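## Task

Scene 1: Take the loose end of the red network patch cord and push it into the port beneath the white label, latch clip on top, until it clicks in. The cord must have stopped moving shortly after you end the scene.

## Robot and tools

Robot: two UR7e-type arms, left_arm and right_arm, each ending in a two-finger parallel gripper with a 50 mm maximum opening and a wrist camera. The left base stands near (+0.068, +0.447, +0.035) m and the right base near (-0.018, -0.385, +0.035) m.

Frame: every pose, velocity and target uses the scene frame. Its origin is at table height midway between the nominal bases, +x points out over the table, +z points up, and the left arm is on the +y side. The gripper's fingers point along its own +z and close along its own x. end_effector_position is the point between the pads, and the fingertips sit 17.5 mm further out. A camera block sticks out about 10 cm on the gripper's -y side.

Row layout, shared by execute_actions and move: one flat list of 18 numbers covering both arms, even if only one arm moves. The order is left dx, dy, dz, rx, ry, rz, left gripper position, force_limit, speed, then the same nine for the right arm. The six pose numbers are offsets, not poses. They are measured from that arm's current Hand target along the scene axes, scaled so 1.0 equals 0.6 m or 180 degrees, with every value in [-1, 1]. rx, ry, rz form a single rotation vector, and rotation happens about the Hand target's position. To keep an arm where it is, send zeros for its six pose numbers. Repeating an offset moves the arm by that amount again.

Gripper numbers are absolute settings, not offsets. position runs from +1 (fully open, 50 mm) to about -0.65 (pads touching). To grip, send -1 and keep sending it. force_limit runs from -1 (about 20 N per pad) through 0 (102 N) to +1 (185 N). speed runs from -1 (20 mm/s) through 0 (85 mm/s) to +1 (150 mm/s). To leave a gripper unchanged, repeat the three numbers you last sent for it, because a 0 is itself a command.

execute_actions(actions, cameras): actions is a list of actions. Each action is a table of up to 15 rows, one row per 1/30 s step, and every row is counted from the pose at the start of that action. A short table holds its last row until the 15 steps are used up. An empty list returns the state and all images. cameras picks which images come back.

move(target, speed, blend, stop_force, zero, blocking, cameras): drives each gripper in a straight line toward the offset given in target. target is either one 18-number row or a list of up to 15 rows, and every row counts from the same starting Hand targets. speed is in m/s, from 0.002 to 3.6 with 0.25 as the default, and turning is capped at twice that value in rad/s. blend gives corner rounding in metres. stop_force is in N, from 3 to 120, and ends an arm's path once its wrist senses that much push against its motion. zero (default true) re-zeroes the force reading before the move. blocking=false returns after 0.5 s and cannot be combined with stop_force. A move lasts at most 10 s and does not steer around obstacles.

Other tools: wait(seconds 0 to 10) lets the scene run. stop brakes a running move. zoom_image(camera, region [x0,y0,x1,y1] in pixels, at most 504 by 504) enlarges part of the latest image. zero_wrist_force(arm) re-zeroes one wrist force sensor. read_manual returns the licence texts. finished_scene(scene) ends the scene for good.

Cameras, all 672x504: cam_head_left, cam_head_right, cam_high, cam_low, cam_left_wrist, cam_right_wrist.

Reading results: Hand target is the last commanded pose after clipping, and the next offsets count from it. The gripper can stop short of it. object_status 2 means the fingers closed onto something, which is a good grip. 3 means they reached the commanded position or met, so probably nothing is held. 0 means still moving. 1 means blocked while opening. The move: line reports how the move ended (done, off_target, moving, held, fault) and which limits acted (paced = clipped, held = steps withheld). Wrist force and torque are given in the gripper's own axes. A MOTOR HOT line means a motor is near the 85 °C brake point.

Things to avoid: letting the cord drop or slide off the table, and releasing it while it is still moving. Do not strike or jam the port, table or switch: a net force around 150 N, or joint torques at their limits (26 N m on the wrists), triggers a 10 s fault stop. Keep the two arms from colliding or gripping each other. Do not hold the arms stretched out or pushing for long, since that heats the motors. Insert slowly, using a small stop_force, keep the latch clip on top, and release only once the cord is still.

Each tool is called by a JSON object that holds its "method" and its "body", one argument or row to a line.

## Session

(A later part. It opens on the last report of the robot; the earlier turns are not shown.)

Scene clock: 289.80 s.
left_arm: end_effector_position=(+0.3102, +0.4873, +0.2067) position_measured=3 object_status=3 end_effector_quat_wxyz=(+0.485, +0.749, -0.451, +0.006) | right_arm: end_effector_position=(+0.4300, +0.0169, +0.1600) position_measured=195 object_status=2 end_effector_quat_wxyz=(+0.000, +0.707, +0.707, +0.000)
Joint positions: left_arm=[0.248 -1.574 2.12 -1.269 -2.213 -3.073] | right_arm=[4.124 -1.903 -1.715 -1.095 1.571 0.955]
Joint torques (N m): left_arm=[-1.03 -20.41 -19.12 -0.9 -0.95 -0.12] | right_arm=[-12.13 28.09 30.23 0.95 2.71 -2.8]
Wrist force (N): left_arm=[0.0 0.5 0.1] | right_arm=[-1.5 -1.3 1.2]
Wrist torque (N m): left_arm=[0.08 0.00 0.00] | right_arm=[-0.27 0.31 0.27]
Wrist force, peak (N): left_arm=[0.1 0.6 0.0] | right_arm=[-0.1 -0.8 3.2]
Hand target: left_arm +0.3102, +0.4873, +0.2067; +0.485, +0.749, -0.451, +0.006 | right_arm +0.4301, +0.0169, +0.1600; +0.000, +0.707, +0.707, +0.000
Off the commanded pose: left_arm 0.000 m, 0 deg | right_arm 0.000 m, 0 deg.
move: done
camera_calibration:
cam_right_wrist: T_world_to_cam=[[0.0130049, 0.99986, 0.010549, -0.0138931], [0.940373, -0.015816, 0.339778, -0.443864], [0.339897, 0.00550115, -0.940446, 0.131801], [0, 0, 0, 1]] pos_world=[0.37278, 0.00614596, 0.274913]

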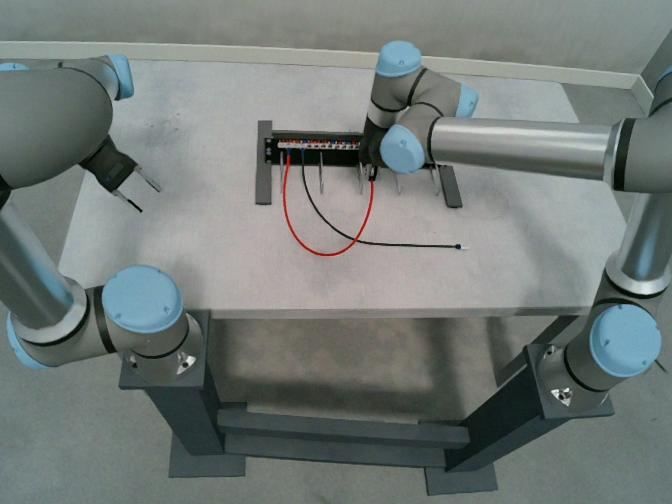

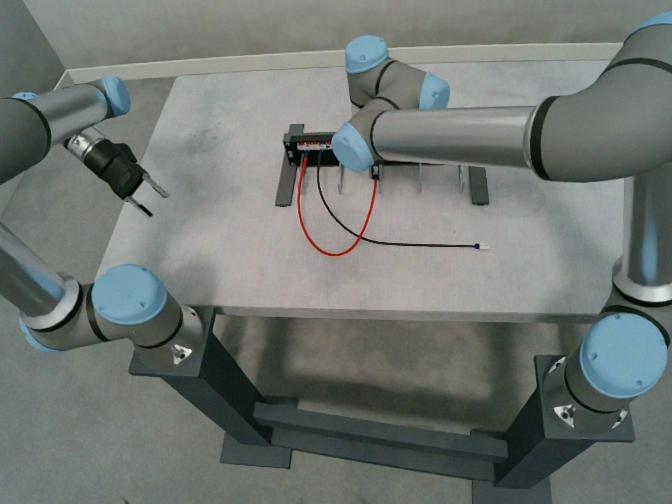

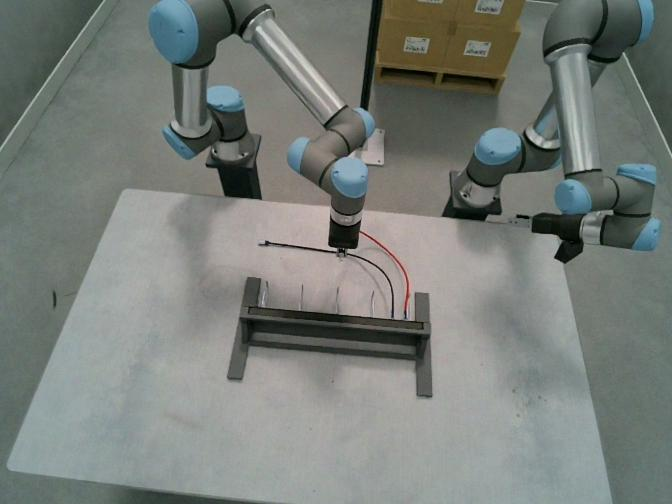

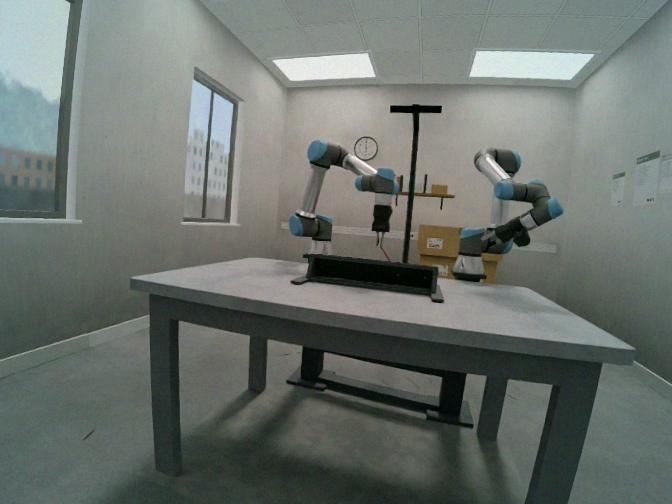

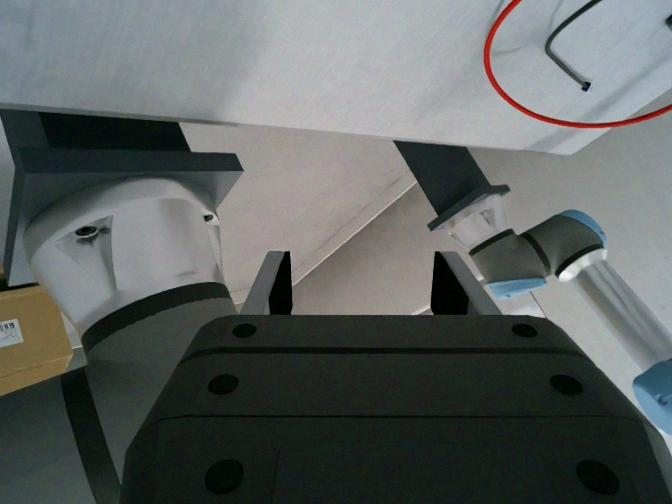

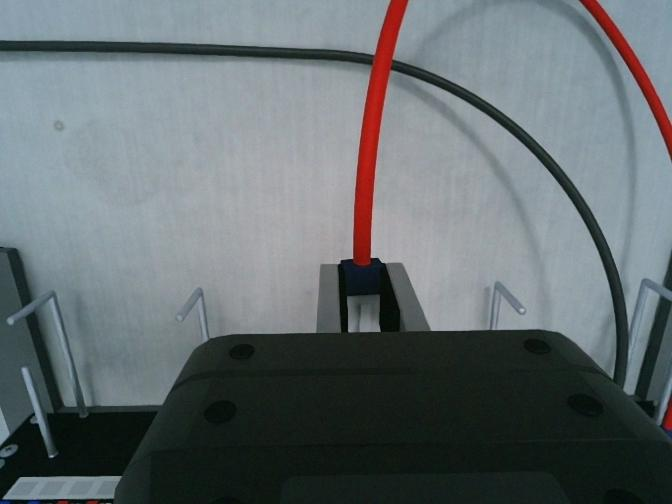

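{"method": "move", "body": {
  "target": [
    [0.2747,-0.5005,-0.0403,0.0585,-0.6587,-0.1482,1,1,1,0,0,0,0,0,0,-1,-0.4,-1]
  ],
  "speed": 0.3,
  "cameras": ["cam_left_wrist","cam_head_left"]
}}

Scene clock: 346.87 s.
left_arm: end_effector_position=(+0.4751, +0.1870, +0.1825) position_measured=3 object_status=3 end_effector_quat_wxyz=(+0.204, -0.308, +0.775, -0.513) | right_arm: end_effector_position=(+0.4301, +0.0169, +0.1600) position_measured=195 object_status=2 end_effector_quat_wxyz=(+0.000, +0.707, +0.707, +0.000)
Joint positions: left_arm=[-0.893 -1.145 2.701 -4.295 -1.505 -3.17] | right_arm=[4.124 -1.903 -1.714 -1.095 1.571 0.954]
Joint torques (N m): left_arm=[-12.57 -15.8 -9.99 -5.44 1.82 1.18] | right_arm=[-10.49 27.79 30.84 1.13 2.67 -2.56]
Wrist force (N): left_arm=[-2.3 -4.1 0.5] | right_arm=[-1.5 -1.2 1.2]
Wrist torque (N m): left_arm=[-1.56 0.59 -0.03] | right_arm=[-0.26 0.32 0.26]
Wrist force, peak (N): left_arm=[-2.5 -4.2 0.2] | right_arm=[-1.8 -1.4 1.5]
Hand target: left_arm +0.4751, +0.1870, +0.1825; +0.204, -0.308, +0.775, -0.513 | right_arm +0.4301, +0.0169, +0.1600; +0.000, +0.707, +0.707, +0.000
Off the commanded pose: left_arm 0.000 m, 0 deg | right_arm 0.000 m, 0 deg.
move: done
camera_calibration:
cam_left_wrist: T_world_to_cam=[[-0.718661, -0.695352, 0.00353315, 0.477597], [-0.485005, 0.497609, -0.719135, 0.285734], [0.498294, -0.518528, -0.694861, 0.120087], [0, 0, 0, 1]] pos_world=[0.421974, 0.252182, 0.287238]
Images, in order (width x height): cam_head_left 672x504, cam_left_wrist 672x504.

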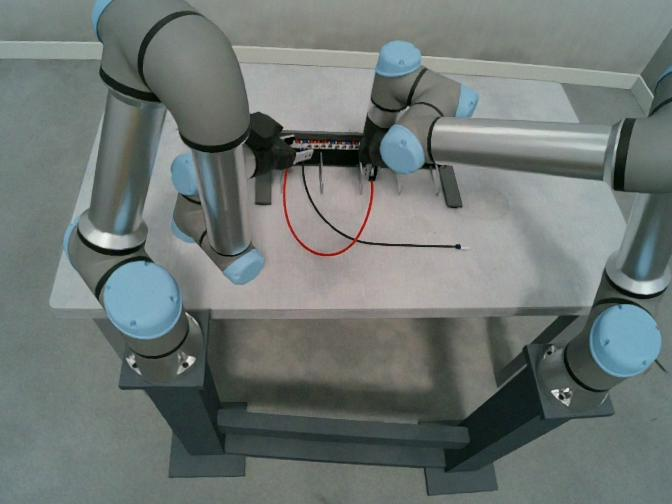

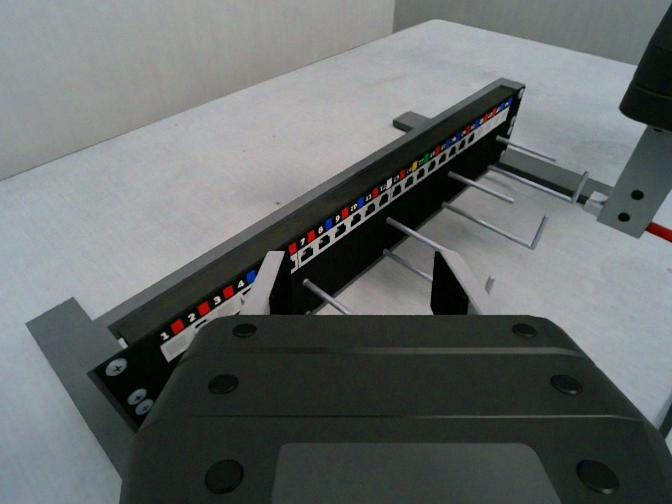

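Excellent view.

{"method": "zoom_image", "body": {
  "camera": "cam_left_wrist",
  "region": [280, 130, 480, 280]
}}

{"method": "zoom_image", "body": {
  "camera": "cam_left_wrist",
  "region": [340, 150, 440, 225]
}}

{"method": "zoom_image", "body": {
  "camera": "cam_left_wrist",
  "region": [570, 120, 672, 250]
}}

Scaled by 2.520.

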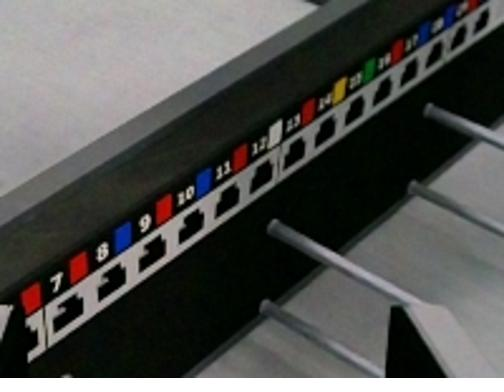

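Scaled by 5.040.

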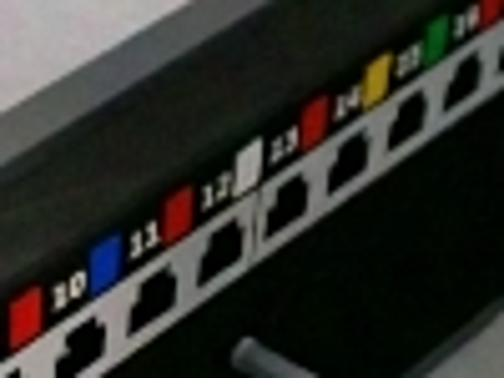

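Scaled by 3.877.

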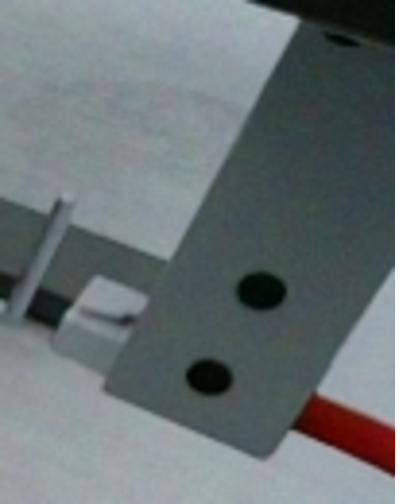

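{"method": "move", "body": {
  "target": [
    [0,0,0,0,0,0,1,1,1,0.1333,0.022,-0.0333,0,0,0,-1,-0.4,-1]
  ],
  "speed": 0.2,
  "cameras": ["cam_left_wrist","cam_head_left","cam_head_right"]
}}

{"method": "zoom_image", "body": {
  "camera": "cam_left_wrist",
  "region": [350, 100, 550, 250]
}}

Scene clock: 385.63 s.
left_arm: end_effector_position=(+0.4751, +0.1870, +0.1825) position_measured=3 object_status=3 end_effector_quat_wxyz=(+0.204, -0.308, +0.775, -0.513) | right_arm: end_effector_position=(+0.5099, +0.0301, +0.1400) position_measured=195 object_status=2 end_effector_quat_wxyz=(+0.000, +0.707, +0.707, +0.000)
Joint positions: left_arm=[-0.893 -1.144 2.701 -4.295 -1.505 -3.17] | right_arm=[4.036 -2.075 -1.516 -1.122 1.571 0.866]
Joint torques (N m): left_arm=[-13.61 -15.59 -9.01 -5.32 1.96 1.22] | right_arm=[-12.41 35.44 32.64 1.02 2.45 -2.92]
Wrist force (N): left_arm=[-2.3 -4.1 0.4] | right_arm=[-1.6 -1.1 1.3]
Wrist torque (N m): left_arm=[-1.58 0.59 -0.03] | right_arm=[-0.16 0.34 0.22]
Wrist force, peak (N): left_arm=[-2.6 -4.2 0.5] | right_arm=[-1.3 -3.0 1.1]
Hand target: left_arm +0.4751, +0.1870, +0.1825; +0.204, -0.308, +0.775, -0.513 | right_arm +0.5100, +0.0301, +0.1400; +0.000, +0.707, +0.707, +0.000
Off the commanded pose: left_arm 0.000 m, 0 deg | right_arm 0.000 m, 0 deg.
move: done
camera_calibration:
cam_left_wrist: T_world_to_cam=[[-0.718661, -0.695351, 0.00353012, 0.477598], [-0.484918, 0.497523, -0.719253, 0.285753], [0.498377, -0.518611, -0.694739, 0.120038], [0, 0, 0, 1]] pos_world=[0.421974, 0.252182, 0.287238]
Images, in order (width x height): cam_head_left 672x504, cam_head_right 672x504, cam_left_wrist 672x504.

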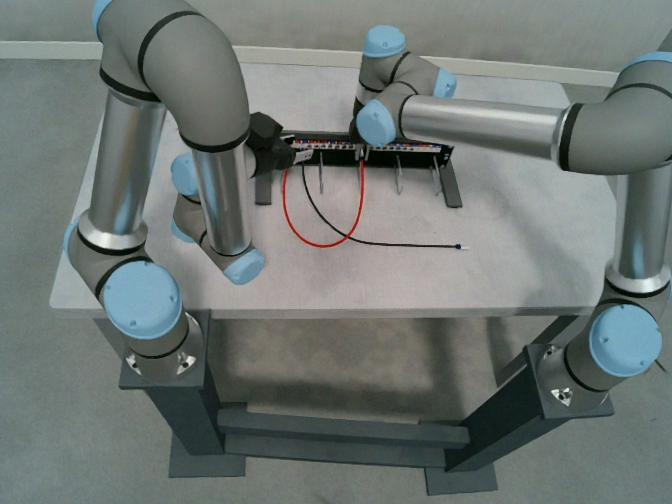

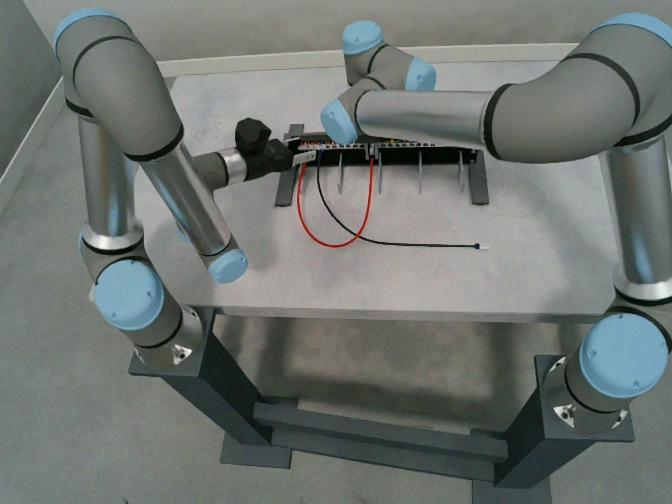

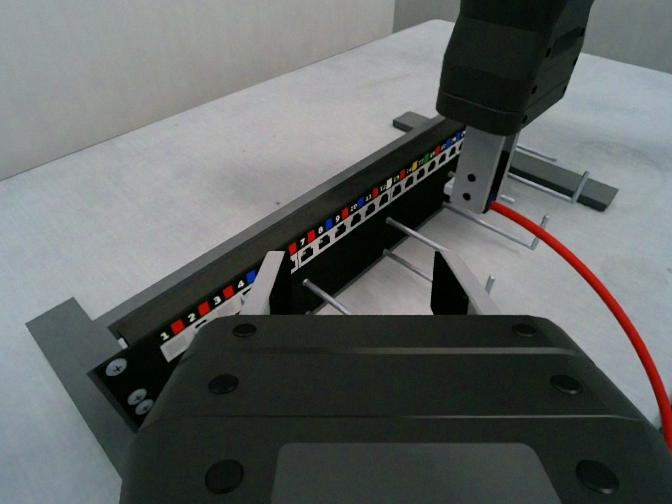

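Scaled by 2.520.

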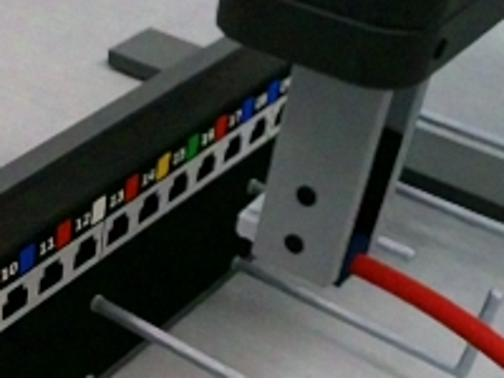

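{"method": "zoom_image", "body": {
  "camera": "cam_head_left",
  "region": [330, 125, 390, 170]
}}

{"method": "zoom_image", "body": {
  "camera": "cam_head_right",
  "region": [345, 125, 405, 170]
}}

Scaled by 8.400.

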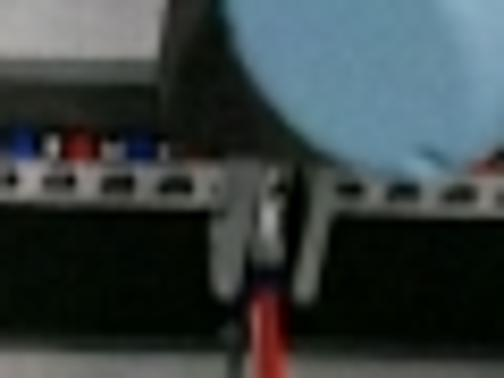

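Scaled by 8.400.

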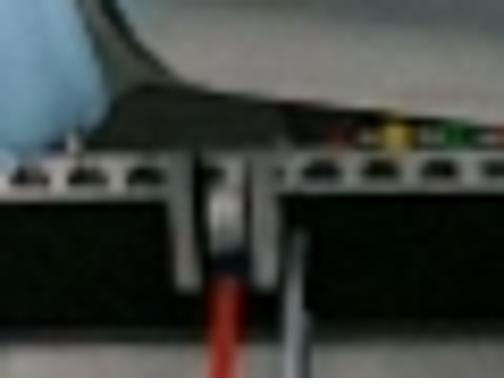

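{"method": "move", "body": {
  "target": [
    [0,0,0,0,0,0,1,1,1,0.0585,0.0115,-0.0517,0,0,0,-1,-0.4,-1]
  ],
  "speed": 0.1,
  "stop_force": 10,
  "cameras": ["cam_left_wrist","cam_head_left","cam_head_right"]
}}

{"method": "zoom_image", "body": {
  "camera": "cam_left_wrist",
  "region": [360, 150, 460, 225]
}}

{"method": "zoom_image", "body": {
  "camera": "cam_head_left",
  "region": [330, 125, 390, 170]
}}

{"method": "zoom_image", "body": {
  "camera": "cam_head_right",
  "region": [345, 125, 405, 170]
}}

Scene clock: 436.37 s.
left_arm: end_effector_position=(+0.4751, +0.1870, +0.1825) position_measured=3 object_status=3 end_effector_quat_wxyz=(+0.204, -0.308, +0.775, -0.513) | right_arm: end_effector_position=(+0.5451, +0.0370, +0.1090) position_measured=195 object_status=2 end_effector_quat_wxyz=(+0.000, +0.707, +0.707, +0.000)
Joint positions: left_arm=[-0.893 -1.144 2.701 -4.295 -1.505 -3.17] | right_arm=[4.004 -2.177 -1.437 -1.099 1.571 0.834]
Joint torques (N m): left_arm=[-12.52 -15.56 -2.55 -5.3 1.8 0.97] | right_arm=[-10.51 38.08 31.48 3.85 -2.19 -2.81]
Wrist force (N): left_arm=[-2.4 -4.1 0.1] | right_arm=[-1.6 -1.1 1.1]
Wrist torque (N m): left_arm=[-1.56 0.61 -0.03] | right_arm=[-0.18 0.30 0.23]
Wrist force, peak (N): left_arm=[-2.4 -4.3 0.4] | right_arm=[-1.9 -1.2 1.3]
Hand target: left_arm +0.4751, +0.1870, +0.1825; +0.204, -0.308, +0.775, -0.513 | right_arm +0.5451, +0.0370, +0.1090; +0.000, +0.707, +0.707, +0.000
Off the commanded pose: left_arm 0.000 m, 0 deg | right_arm 0.000 m, 0 deg.
move: done
camera_calibration:
cam_left_wrist: T_world_to_cam=[[-0.718661, -0.695351, 0.00353012, 0.477598], [-0.484918, 0.497523, -0.719253, 0.285753], [0.498377, -0.518611, -0.694739, 0.120038], [0, 0, 0, 1]] pos_world=[0.421974, 0.252182, 0.287238]
Images, in order (width x height): cam_head_left 672x504, cam_head_right 672x504, cam_left_wrist 672x504.

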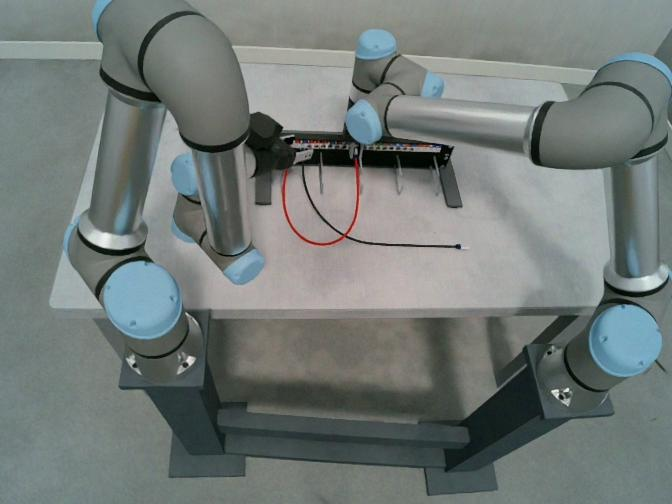

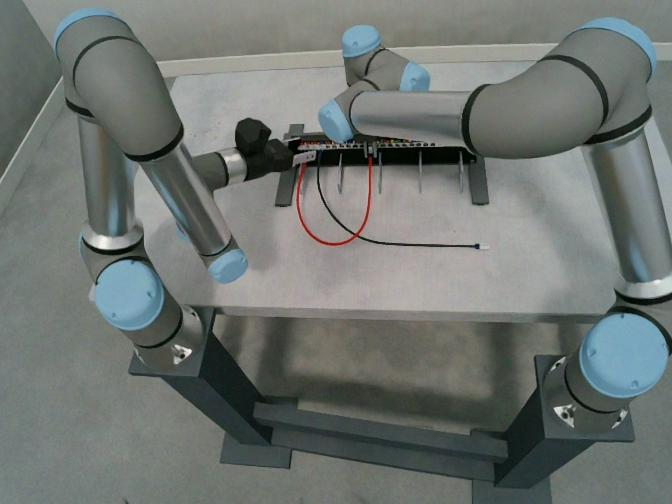

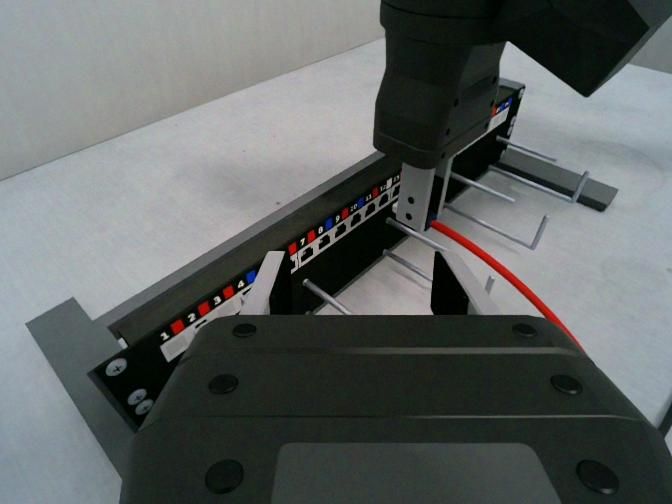

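Scaled by 5.040.

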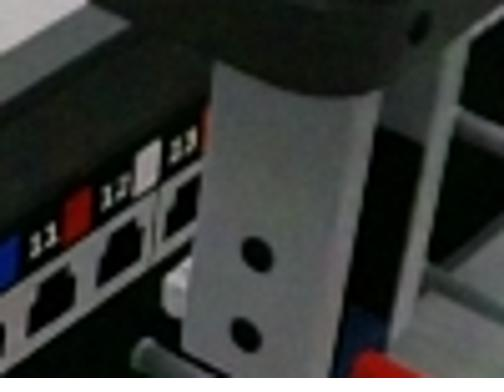

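Scaled by 8.400.

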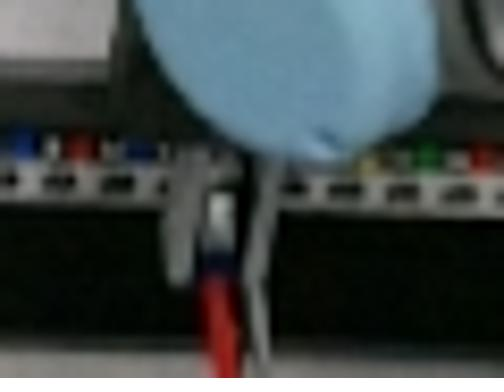

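Scaled by 8.400.

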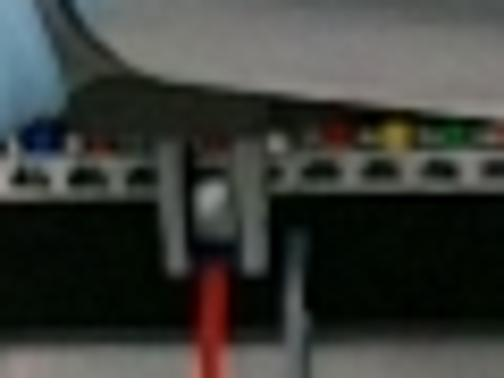

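{"method": "wait", "body": {
  "seconds": 0,
  "cameras": ["cam_head_right","cam_right_wrist","cam_head_left"]
}}

{"method": "zoom_image", "body": {
  "camera": "cam_head_right",
  "region": [360, 130, 400, 160]
}}

{"method": "zoom_image", "body": {
  "camera": "cam_head_left",
  "region": [340, 130, 380, 160]
}}

{"method": "zoom_image", "body": {
  "camera": "cam_right_wrist",
  "region": [310, 240, 410, 340]
}}

Scene clock: 494.77 s.
left_arm: end_effector_position=(+0.4751, +0.1870, +0.1825) position_measured=3 object_status=3 end_effector_quat_wxyz=(+0.204, -0.308, +0.775, -0.513) | right_arm: end_effector_position=(+0.5451, +0.0370, +0.1090) position_measured=195 object_status=2 end_effector_quat_wxyz=(+0.000, +0.707, +0.707, +0.000)
Joint positions: left_arm=[-0.893 -1.144 2.701 -4.295 -1.505 -3.17] | right_arm=[4.004 -2.177 -1.437 -1.099 1.571 0.834]
Joint torques (N m): left_arm=[-13.43 -15.87 0.83 -5.35 1.75 0.96] | right_arm=[-11.91 38.61 31.59 1.51 0.41 -2.69]
Wrist force (N): left_arm=[-2.4 -4.0 0.3] | right_arm=[-1.6 -1.3 1.1]
Wrist torque (N m): left_arm=[-1.55 0.61 -0.03] | right_arm=[-0.21 0.31 0.23]
Wrist force, peak (N): left_arm=[-2.4 -4.3 0.5] | right_arm=[-1.8 -1.4 1.3]
Hand target: left_arm +0.4751, +0.1870, +0.1825; +0.204, -0.308, +0.775, -0.513 | right_arm +0.5451, +0.0370, +0.1090; +0.000, +0.707, +0.707, +0.000
Tool commands: left_gripper/position=+1.0 left_gripper/force_limit=+1.0 left_gripper/speed=+1.0 right_gripper/position=-1.0 right_gripper/force_limit=-0.4 right_gripper/speed=-1.0
Off the commanded pose: left_arm 0.000 m, 0 deg | right_arm 0.000 m, 0 deg.
camera_calibration:
cam_right_wrist: T_world_to_cam=[[0.0126556, 0.999863, 0.0106379, -0.0348004], [0.940378, -0.0155177, 0.339777, -0.534465], [0.339896, 0.00570356, -0.940446, 0.0446], [0, 0, 0, 1]] pos_world=[0.48788, 0.0262476, 0.223913]
Images, in order (width x height): cam_head_left 672x504, cam_head_right 672x504, cam_right_wrist 672x504.

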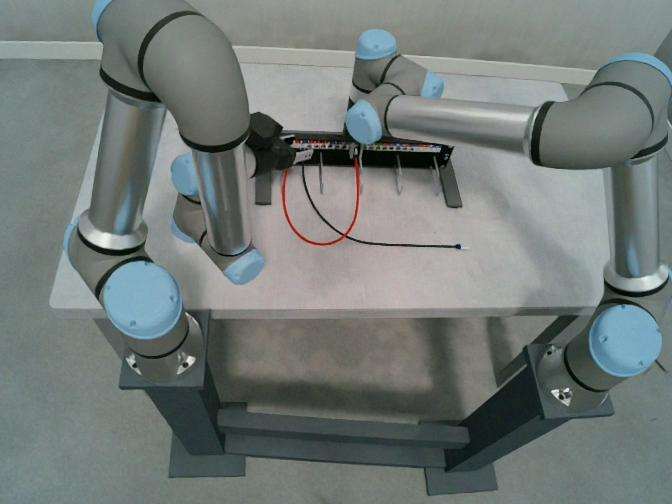

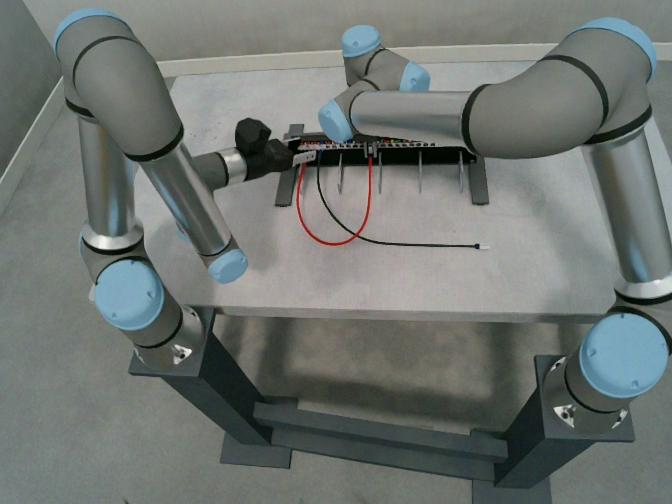

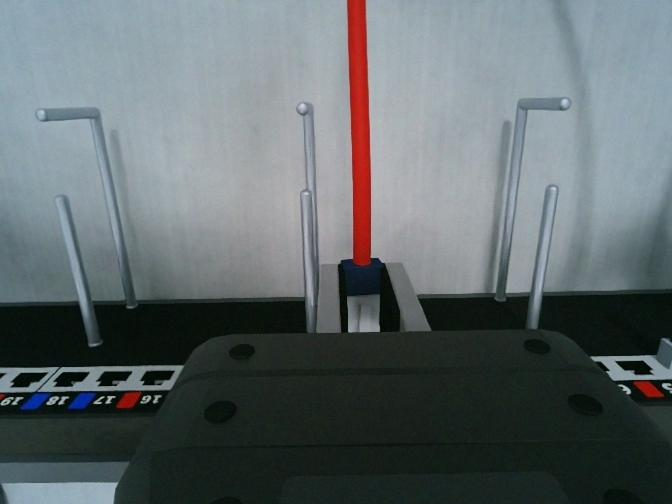

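Scaled by 12.600.

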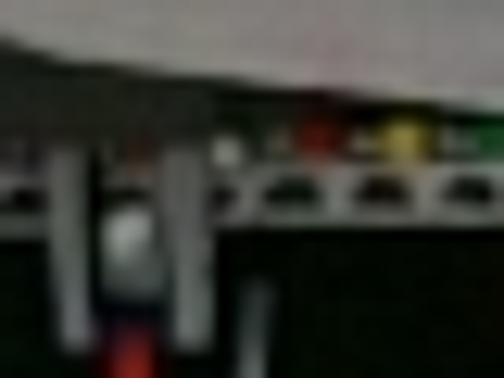

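Scaled by 12.600.

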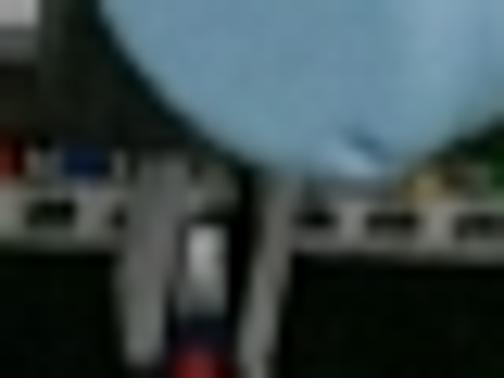

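Scaled by 5.040.

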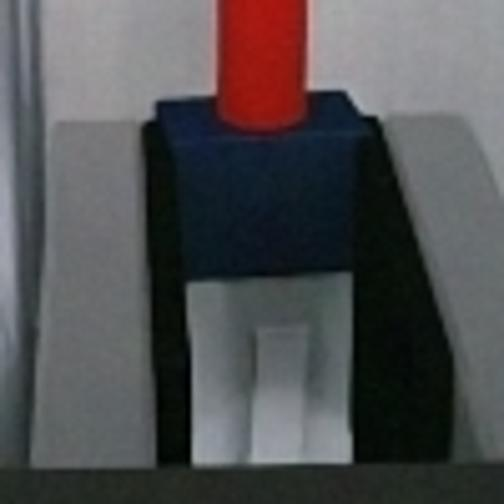

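{"method": "move", "body": {
  "target": [
    [0,0,0,0,0,0,1,1,1,0.018,-0.0055,-0.004,0,0,0,-1,-0.4,-1]
  ],
  "speed": 0.05,
  "stop_force": 6,
  "cameras": ["cam_left_wrist","cam_right_wrist","cam_head_right"]
}}

{"method": "zoom_image", "body": {
  "camera": "cam_left_wrist",
  "region": [360, 170, 430, 240]
}}

{"method": "zoom_image", "body": {
  "camera": "cam_head_right",
  "region": [360, 130, 400, 160]
}}

Scene clock: 545.73 s.
left_arm: end_effector_position=(+0.4751, +0.1870, +0.1825) position_measured=3 object_status=3 end_effector_quat_wxyz=(+0.204, -0.308, +0.775, -0.513) | right_arm: end_effector_position=(+0.5559, +0.0337, +0.1066) position_measured=195 object_status=2 end_effector_quat_wxyz=(+0.000, +0.707, +0.707, +0.000)
Joint positions: left_arm=[-0.893 -1.144 2.701 -4.295 -1.505 -3.17] | right_arm=[3.989 -2.194 -1.415 -1.104 1.571 0.819]
Joint torques (N m): left_arm=[-13.1 -15.9 1.24 -5.45 1.75 1.02] | right_arm=[-11.13 38.85 30.27 1.05 0.5 -2.69]
Wrist force (N): left_arm=[-2.4 -4.0 0.3] | right_arm=[-1.6 -1.4 1.1]
Wrist torque (N m): left_arm=[-1.54 0.61 -0.03] | right_arm=[-0.21 0.30 0.22]
Wrist force, peak (N): left_arm=[-2.4 -4.3 0.5] | right_arm=[-2.1 -1.4 1.2]
Hand target: left_arm +0.4751, +0.1870, +0.1825; +0.204, -0.308, +0.775, -0.513 | right_arm +0.5559, +0.0337, +0.1066; +0.000, +0.707, +0.707, +0.000
Off the commanded pose: left_arm 0.000 m, 0 deg | right_arm 0.000 m, 0 deg.
move: done
camera_calibration:
cam_left_wrist: T_world_to_cam=[[-0.718661, -0.695351, 0.00353012, 0.477598], [-0.484918, 0.497523, -0.719253, 0.285753], [0.498377, -0.518611, -0.694739, 0.120038], [0, 0, 0, 1]] pos_world=[0.421974, 0.252182, 0.287238]
cam_right_wrist: T_world_to_cam=[[0.0126565, 0.999863, 0.0106367, -0.0316122], [0.94041, -0.0155176, 0.339688, -0.543853], [0.339807, 0.0057036, -0.940478, 0.0387418], [0, 0, 0, 1]] pos_world=[0.49868, 0.0229476, 0.221513]
Images, in order (width x height): cam_head_right 672x504, cam_left_wrist 672x504, cam_right_wrist 672x504.

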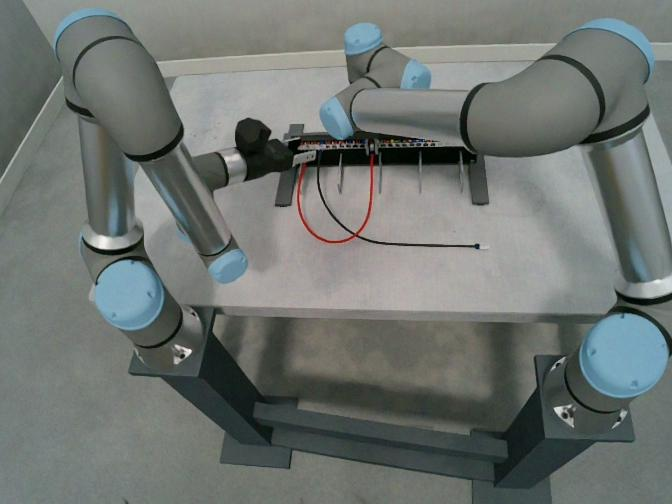

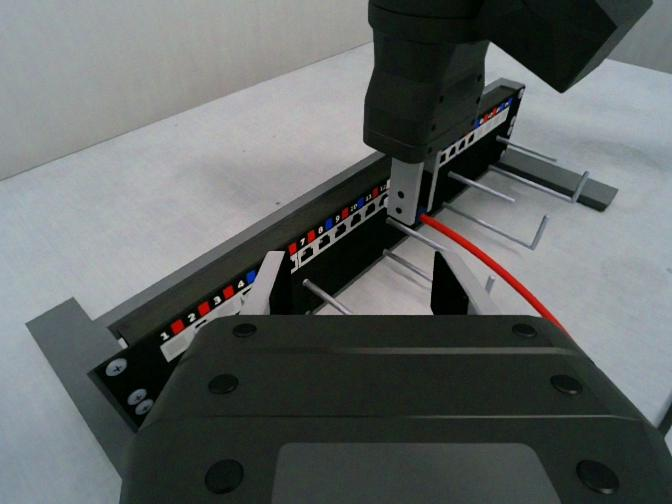

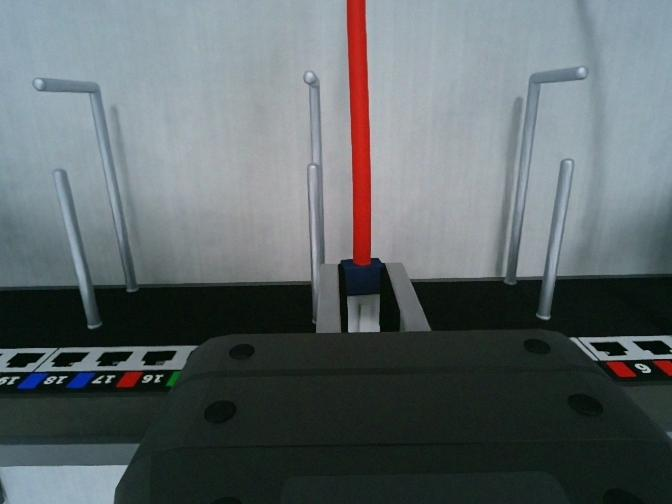

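Scaled by 7.200.

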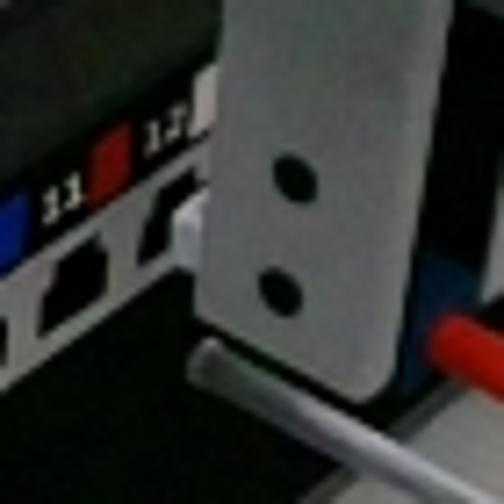

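Scaled by 12.600.

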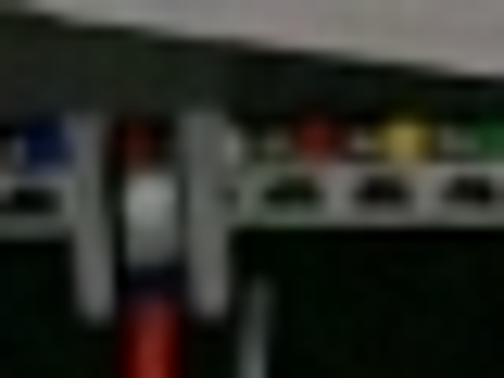

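{"method": "zoom_image", "body": {
  "camera": "cam_right_wrist",
  "region": [570, 320, 672, 400]
}}

{"method": "zoom_image", "body": {
  "camera": "cam_right_wrist",
  "region": [0, 320, 220, 400]
}}

{"method": "zoom_image", "body": {
  "camera": "cam_left_wrist",
  "region": [150, 140, 400, 360]
}}

Scaled by 4.941.

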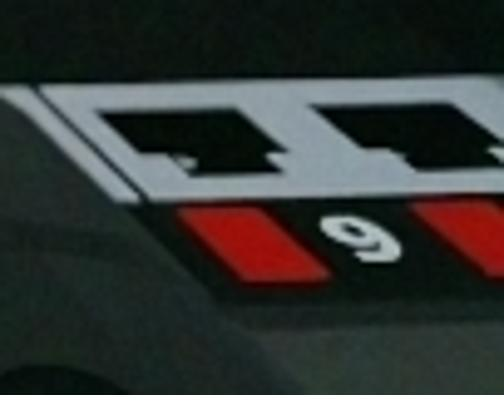

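Scaled by 2.291.

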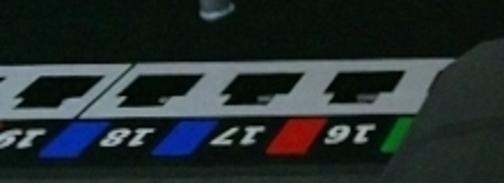

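Scaled by 2.016.

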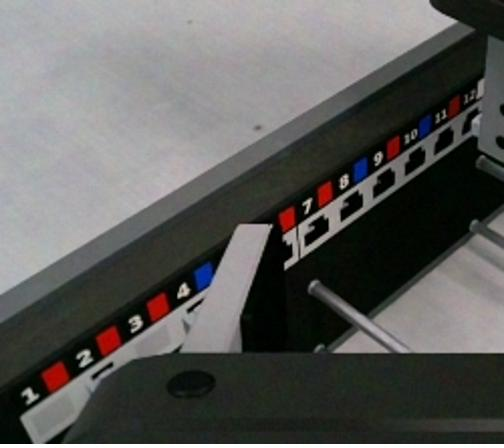

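{"method": "move", "body": {
  "target": [
    [0,0,0,0,0,0,1,1,1,0,-0.0128,-0.0142,0,0,0,-1,-0.4,-1]
  ],
  "speed": 0.04,
  "stop_force": 6,
  "cameras": ["cam_left_wrist","cam_head_left","cam_head_right"]
}}

{"method": "zoom_image", "body": {
  "camera": "cam_left_wrist",
  "region": [360, 170, 430, 240]
}}

{"method": "zoom_image", "body": {
  "camera": "cam_head_right",
  "region": [360, 130, 400, 160]
}}

{"method": "zoom_image", "body": {
  "camera": "cam_head_left",
  "region": [340, 130, 380, 160]
}}

Scene clock: 619.23 s.
left_arm: end_effector_position=(+0.4751, +0.1870, +0.1825) position_measured=3 object_status=3 end_effector_quat_wxyz=(+0.204, -0.308, +0.775, -0.513) | right_arm: end_effector_position=(+0.5559, +0.0261, +0.0981) position_measured=195 object_status=2 end_effector_quat_wxyz=(+0.000, +0.707, +0.707, +0.000)
Joint positions: left_arm=[-0.893 -1.144 2.701 -4.295 -1.505 -3.17] | right_arm=[3.981 -2.194 -1.44 -1.08 1.571 0.811]
Joint torques (N m): left_arm=[-12.66 -16.82 0.75 -5.28 1.82 0.83] | right_arm=[-11.6 53.23 20.34 4.55 -2.97 -2.54]
Wrist force (N): left_arm=[-2.3 -4.1 0.2] | right_arm=[-1.3 -1.1 1.2]
Wrist torque (N m): left_arm=[-1.56 0.59 -0.02] | right_arm=[-0.18 0.27 0.22]
Wrist force, peak (N): left_arm=[-2.5 -4.3 0.2] | right_arm=[-1.6 -1.4 1.5]
Hand target: left_arm +0.4751, +0.1870, +0.1825; +0.204, -0.308, +0.775, -0.513 | right_arm +0.5559, +0.0261, +0.0981; +0.000, +0.707, +0.707, +0.000
Off the commanded pose: left_arm 0.000 m, 0 deg | right_arm 0.000 m, 0 deg.
move: done
camera_calibration:
cam_left_wrist: T_world_to_cam=[[-0.718661, -0.695351, 0.00353012, 0.477598], [-0.484918, 0.497523, -0.719253, 0.285753], [0.498377, -0.518611, -0.694739, 0.120038], [0, 0, 0, 1]] pos_world=[0.421974, 0.252182, 0.287238]
Images, in order (width x height): cam_head_left 672x504, cam_head_right 672x504, cam_left_wrist 672x504.

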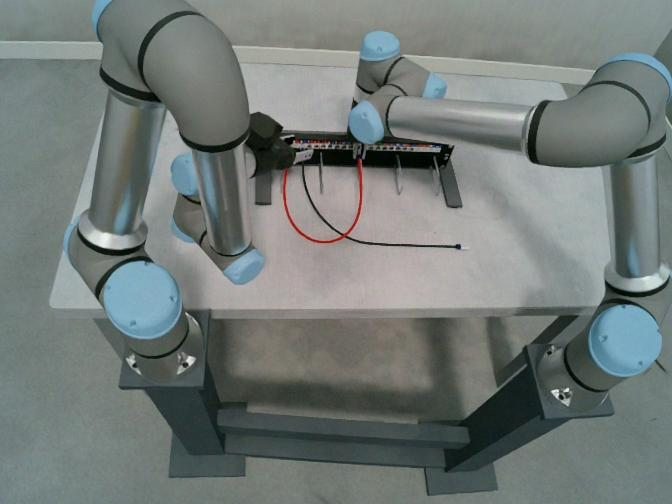

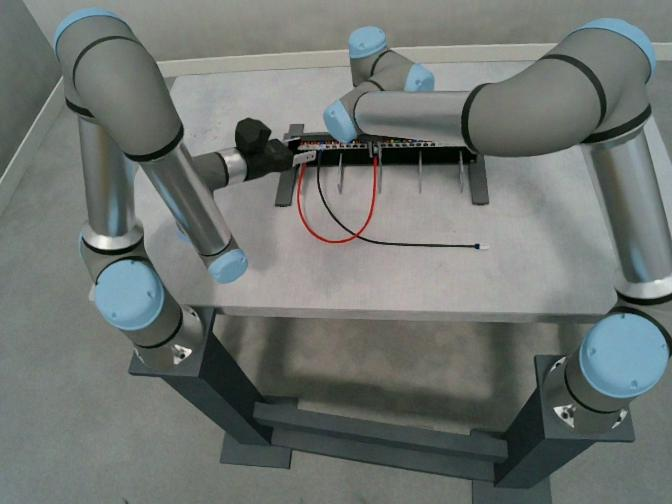

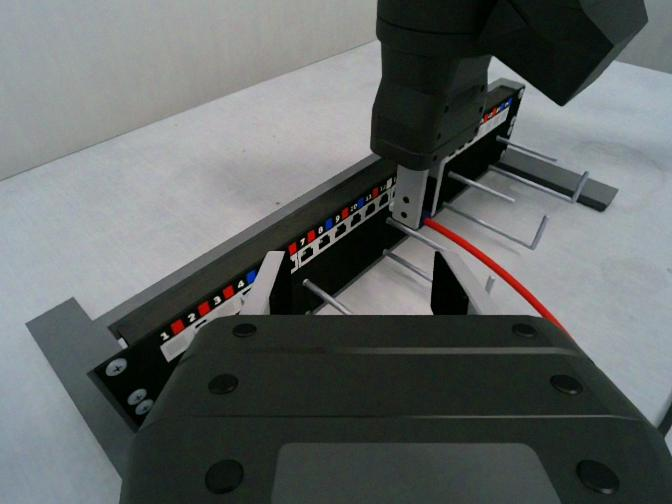

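Scaled by 7.200.

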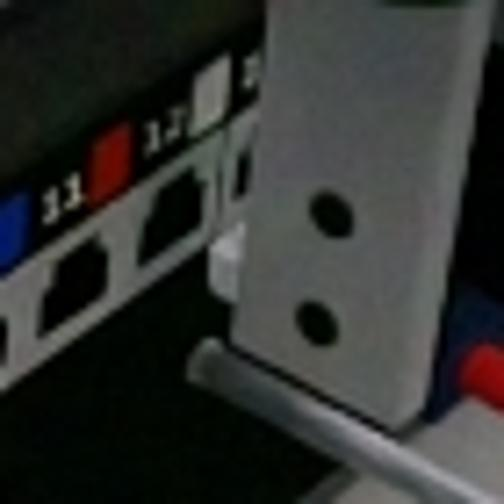

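Scaled by 12.600.

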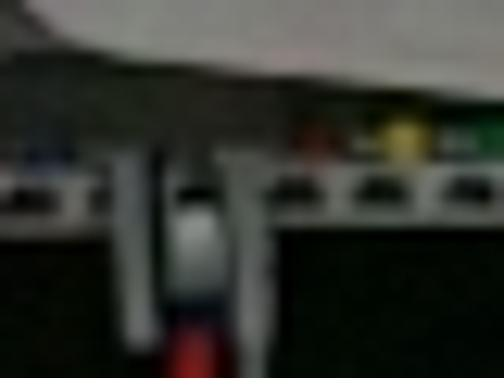

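Scaled by 12.600.

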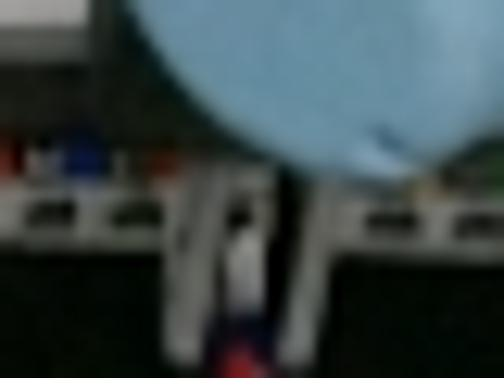

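{"method": "move", "body": {
  "target": [
    [0,0,0,0,0,0,1,1,1,0.0125,0.0006,-0.0032,0,0,0,-1,-0.4,-1]
  ],
  "speed": 0.02,
  "stop_force": 4,
  "cameras": ["cam_left_wrist","cam_head_left","cam_head_right"]
}}

{"method": "zoom_image", "body": {
  "camera": "cam_left_wrist",
  "region": [360, 170, 430, 240]
}}

{"method": "zoom_image", "body": {
  "camera": "cam_head_right",
  "region": [360, 130, 400, 160]
}}

{"method": "zoom_image", "body": {
  "camera": "cam_head_left",
  "region": [340, 130, 380, 160]
}}

Scene clock: 639.30 s.
left_arm: end_effector_position=(+0.4751, +0.1870, +0.1825) position_measured=3 object_status=3 end_effector_quat_wxyz=(+0.204, -0.308, +0.775, -0.513) | right_arm: end_effector_position=(+0.5634, +0.0264, +0.0962) position_measured=195 object_status=2 end_effector_quat_wxyz=(+0.000, +0.707, +0.707, +0.000)
Joint positions: left_arm=[-0.893 -1.144 2.701 -4.295 -1.505 -3.17] | right_arm=[3.974 -2.209 -1.418 -1.085 1.571 0.804]
Joint torques (N m): left_arm=[-11.89 -16.09 1.1 -5.29 1.76 0.77] | right_arm=[-11.43 39.06 31.81 1.28 -1.72 -2.93]
Wrist force (N): left_arm=[-2.3 -4.0 0.8] | right_arm=[-1.4 -1.4 1.3]
Wrist torque (N m): left_arm=[-1.55 0.58 -0.03] | right_arm=[-0.23 0.28 0.22]
Wrist force, peak (N): left_arm=[-2.4 -4.3 0.5] | right_arm=[-1.9 -1.4 1.3]
Hand target: left_arm +0.4751, +0.1870, +0.1825; +0.204, -0.308, +0.775, -0.513 | right_arm +0.5634, +0.0264, +0.0962; +0.000, +0.707, +0.707, +0.000
Off the commanded pose: left_arm 0.000 m, 0 deg | right_arm 0.000 m, 0 deg.
move: done
camera_calibration:
cam_left_wrist: T_world_to_cam=[[-0.718661, -0.695351, 0.00353012, 0.477598], [-0.484918, 0.497523, -0.719253, 0.285753], [0.498377, -0.518611, -0.694739, 0.120038], [0, 0, 0, 1]] pos_world=[0.421974, 0.252182, 0.287238]
Images, in order (width x height): cam_head_left 672x504, cam_head_right 672x504, cam_left_wrist 672x504.

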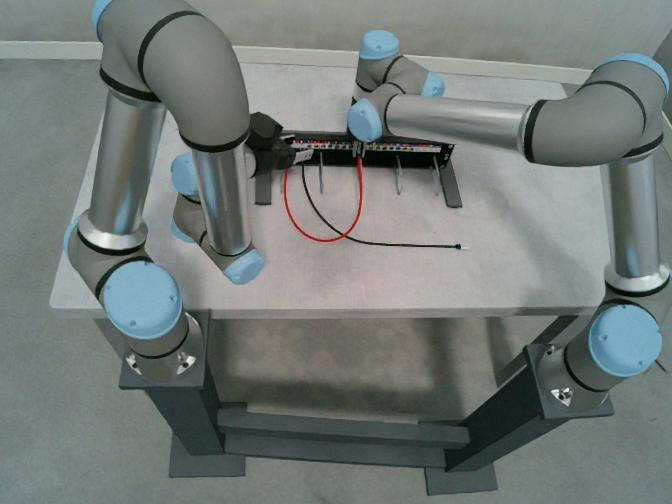

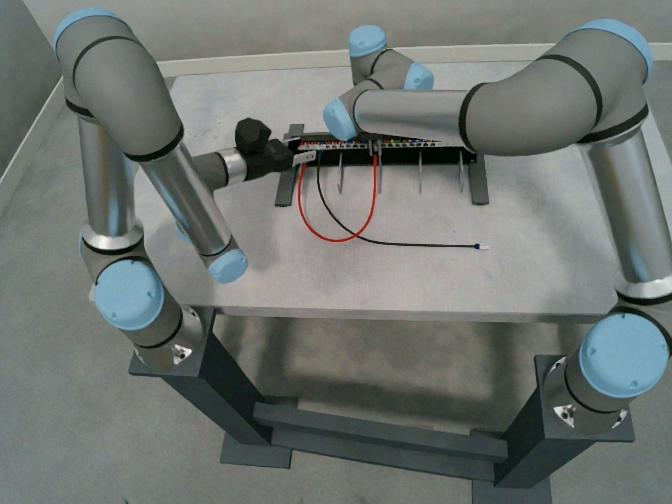

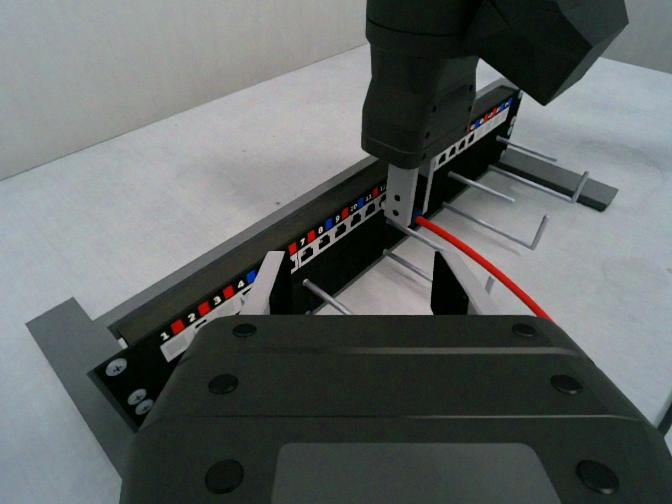

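Scaled by 7.200.

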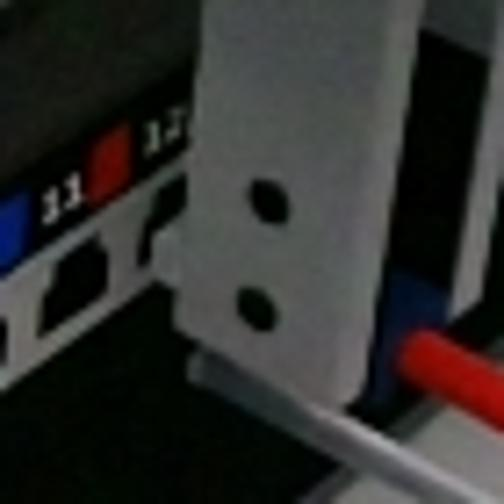

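Scaled by 12.600.

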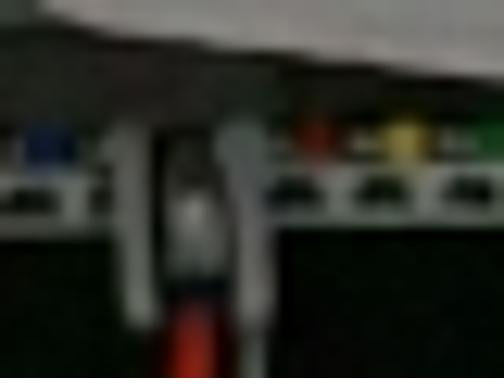

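Scaled by 12.600.

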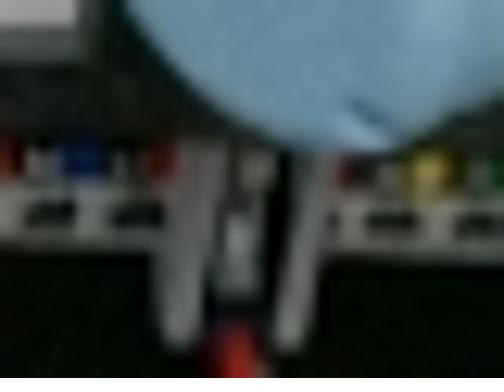

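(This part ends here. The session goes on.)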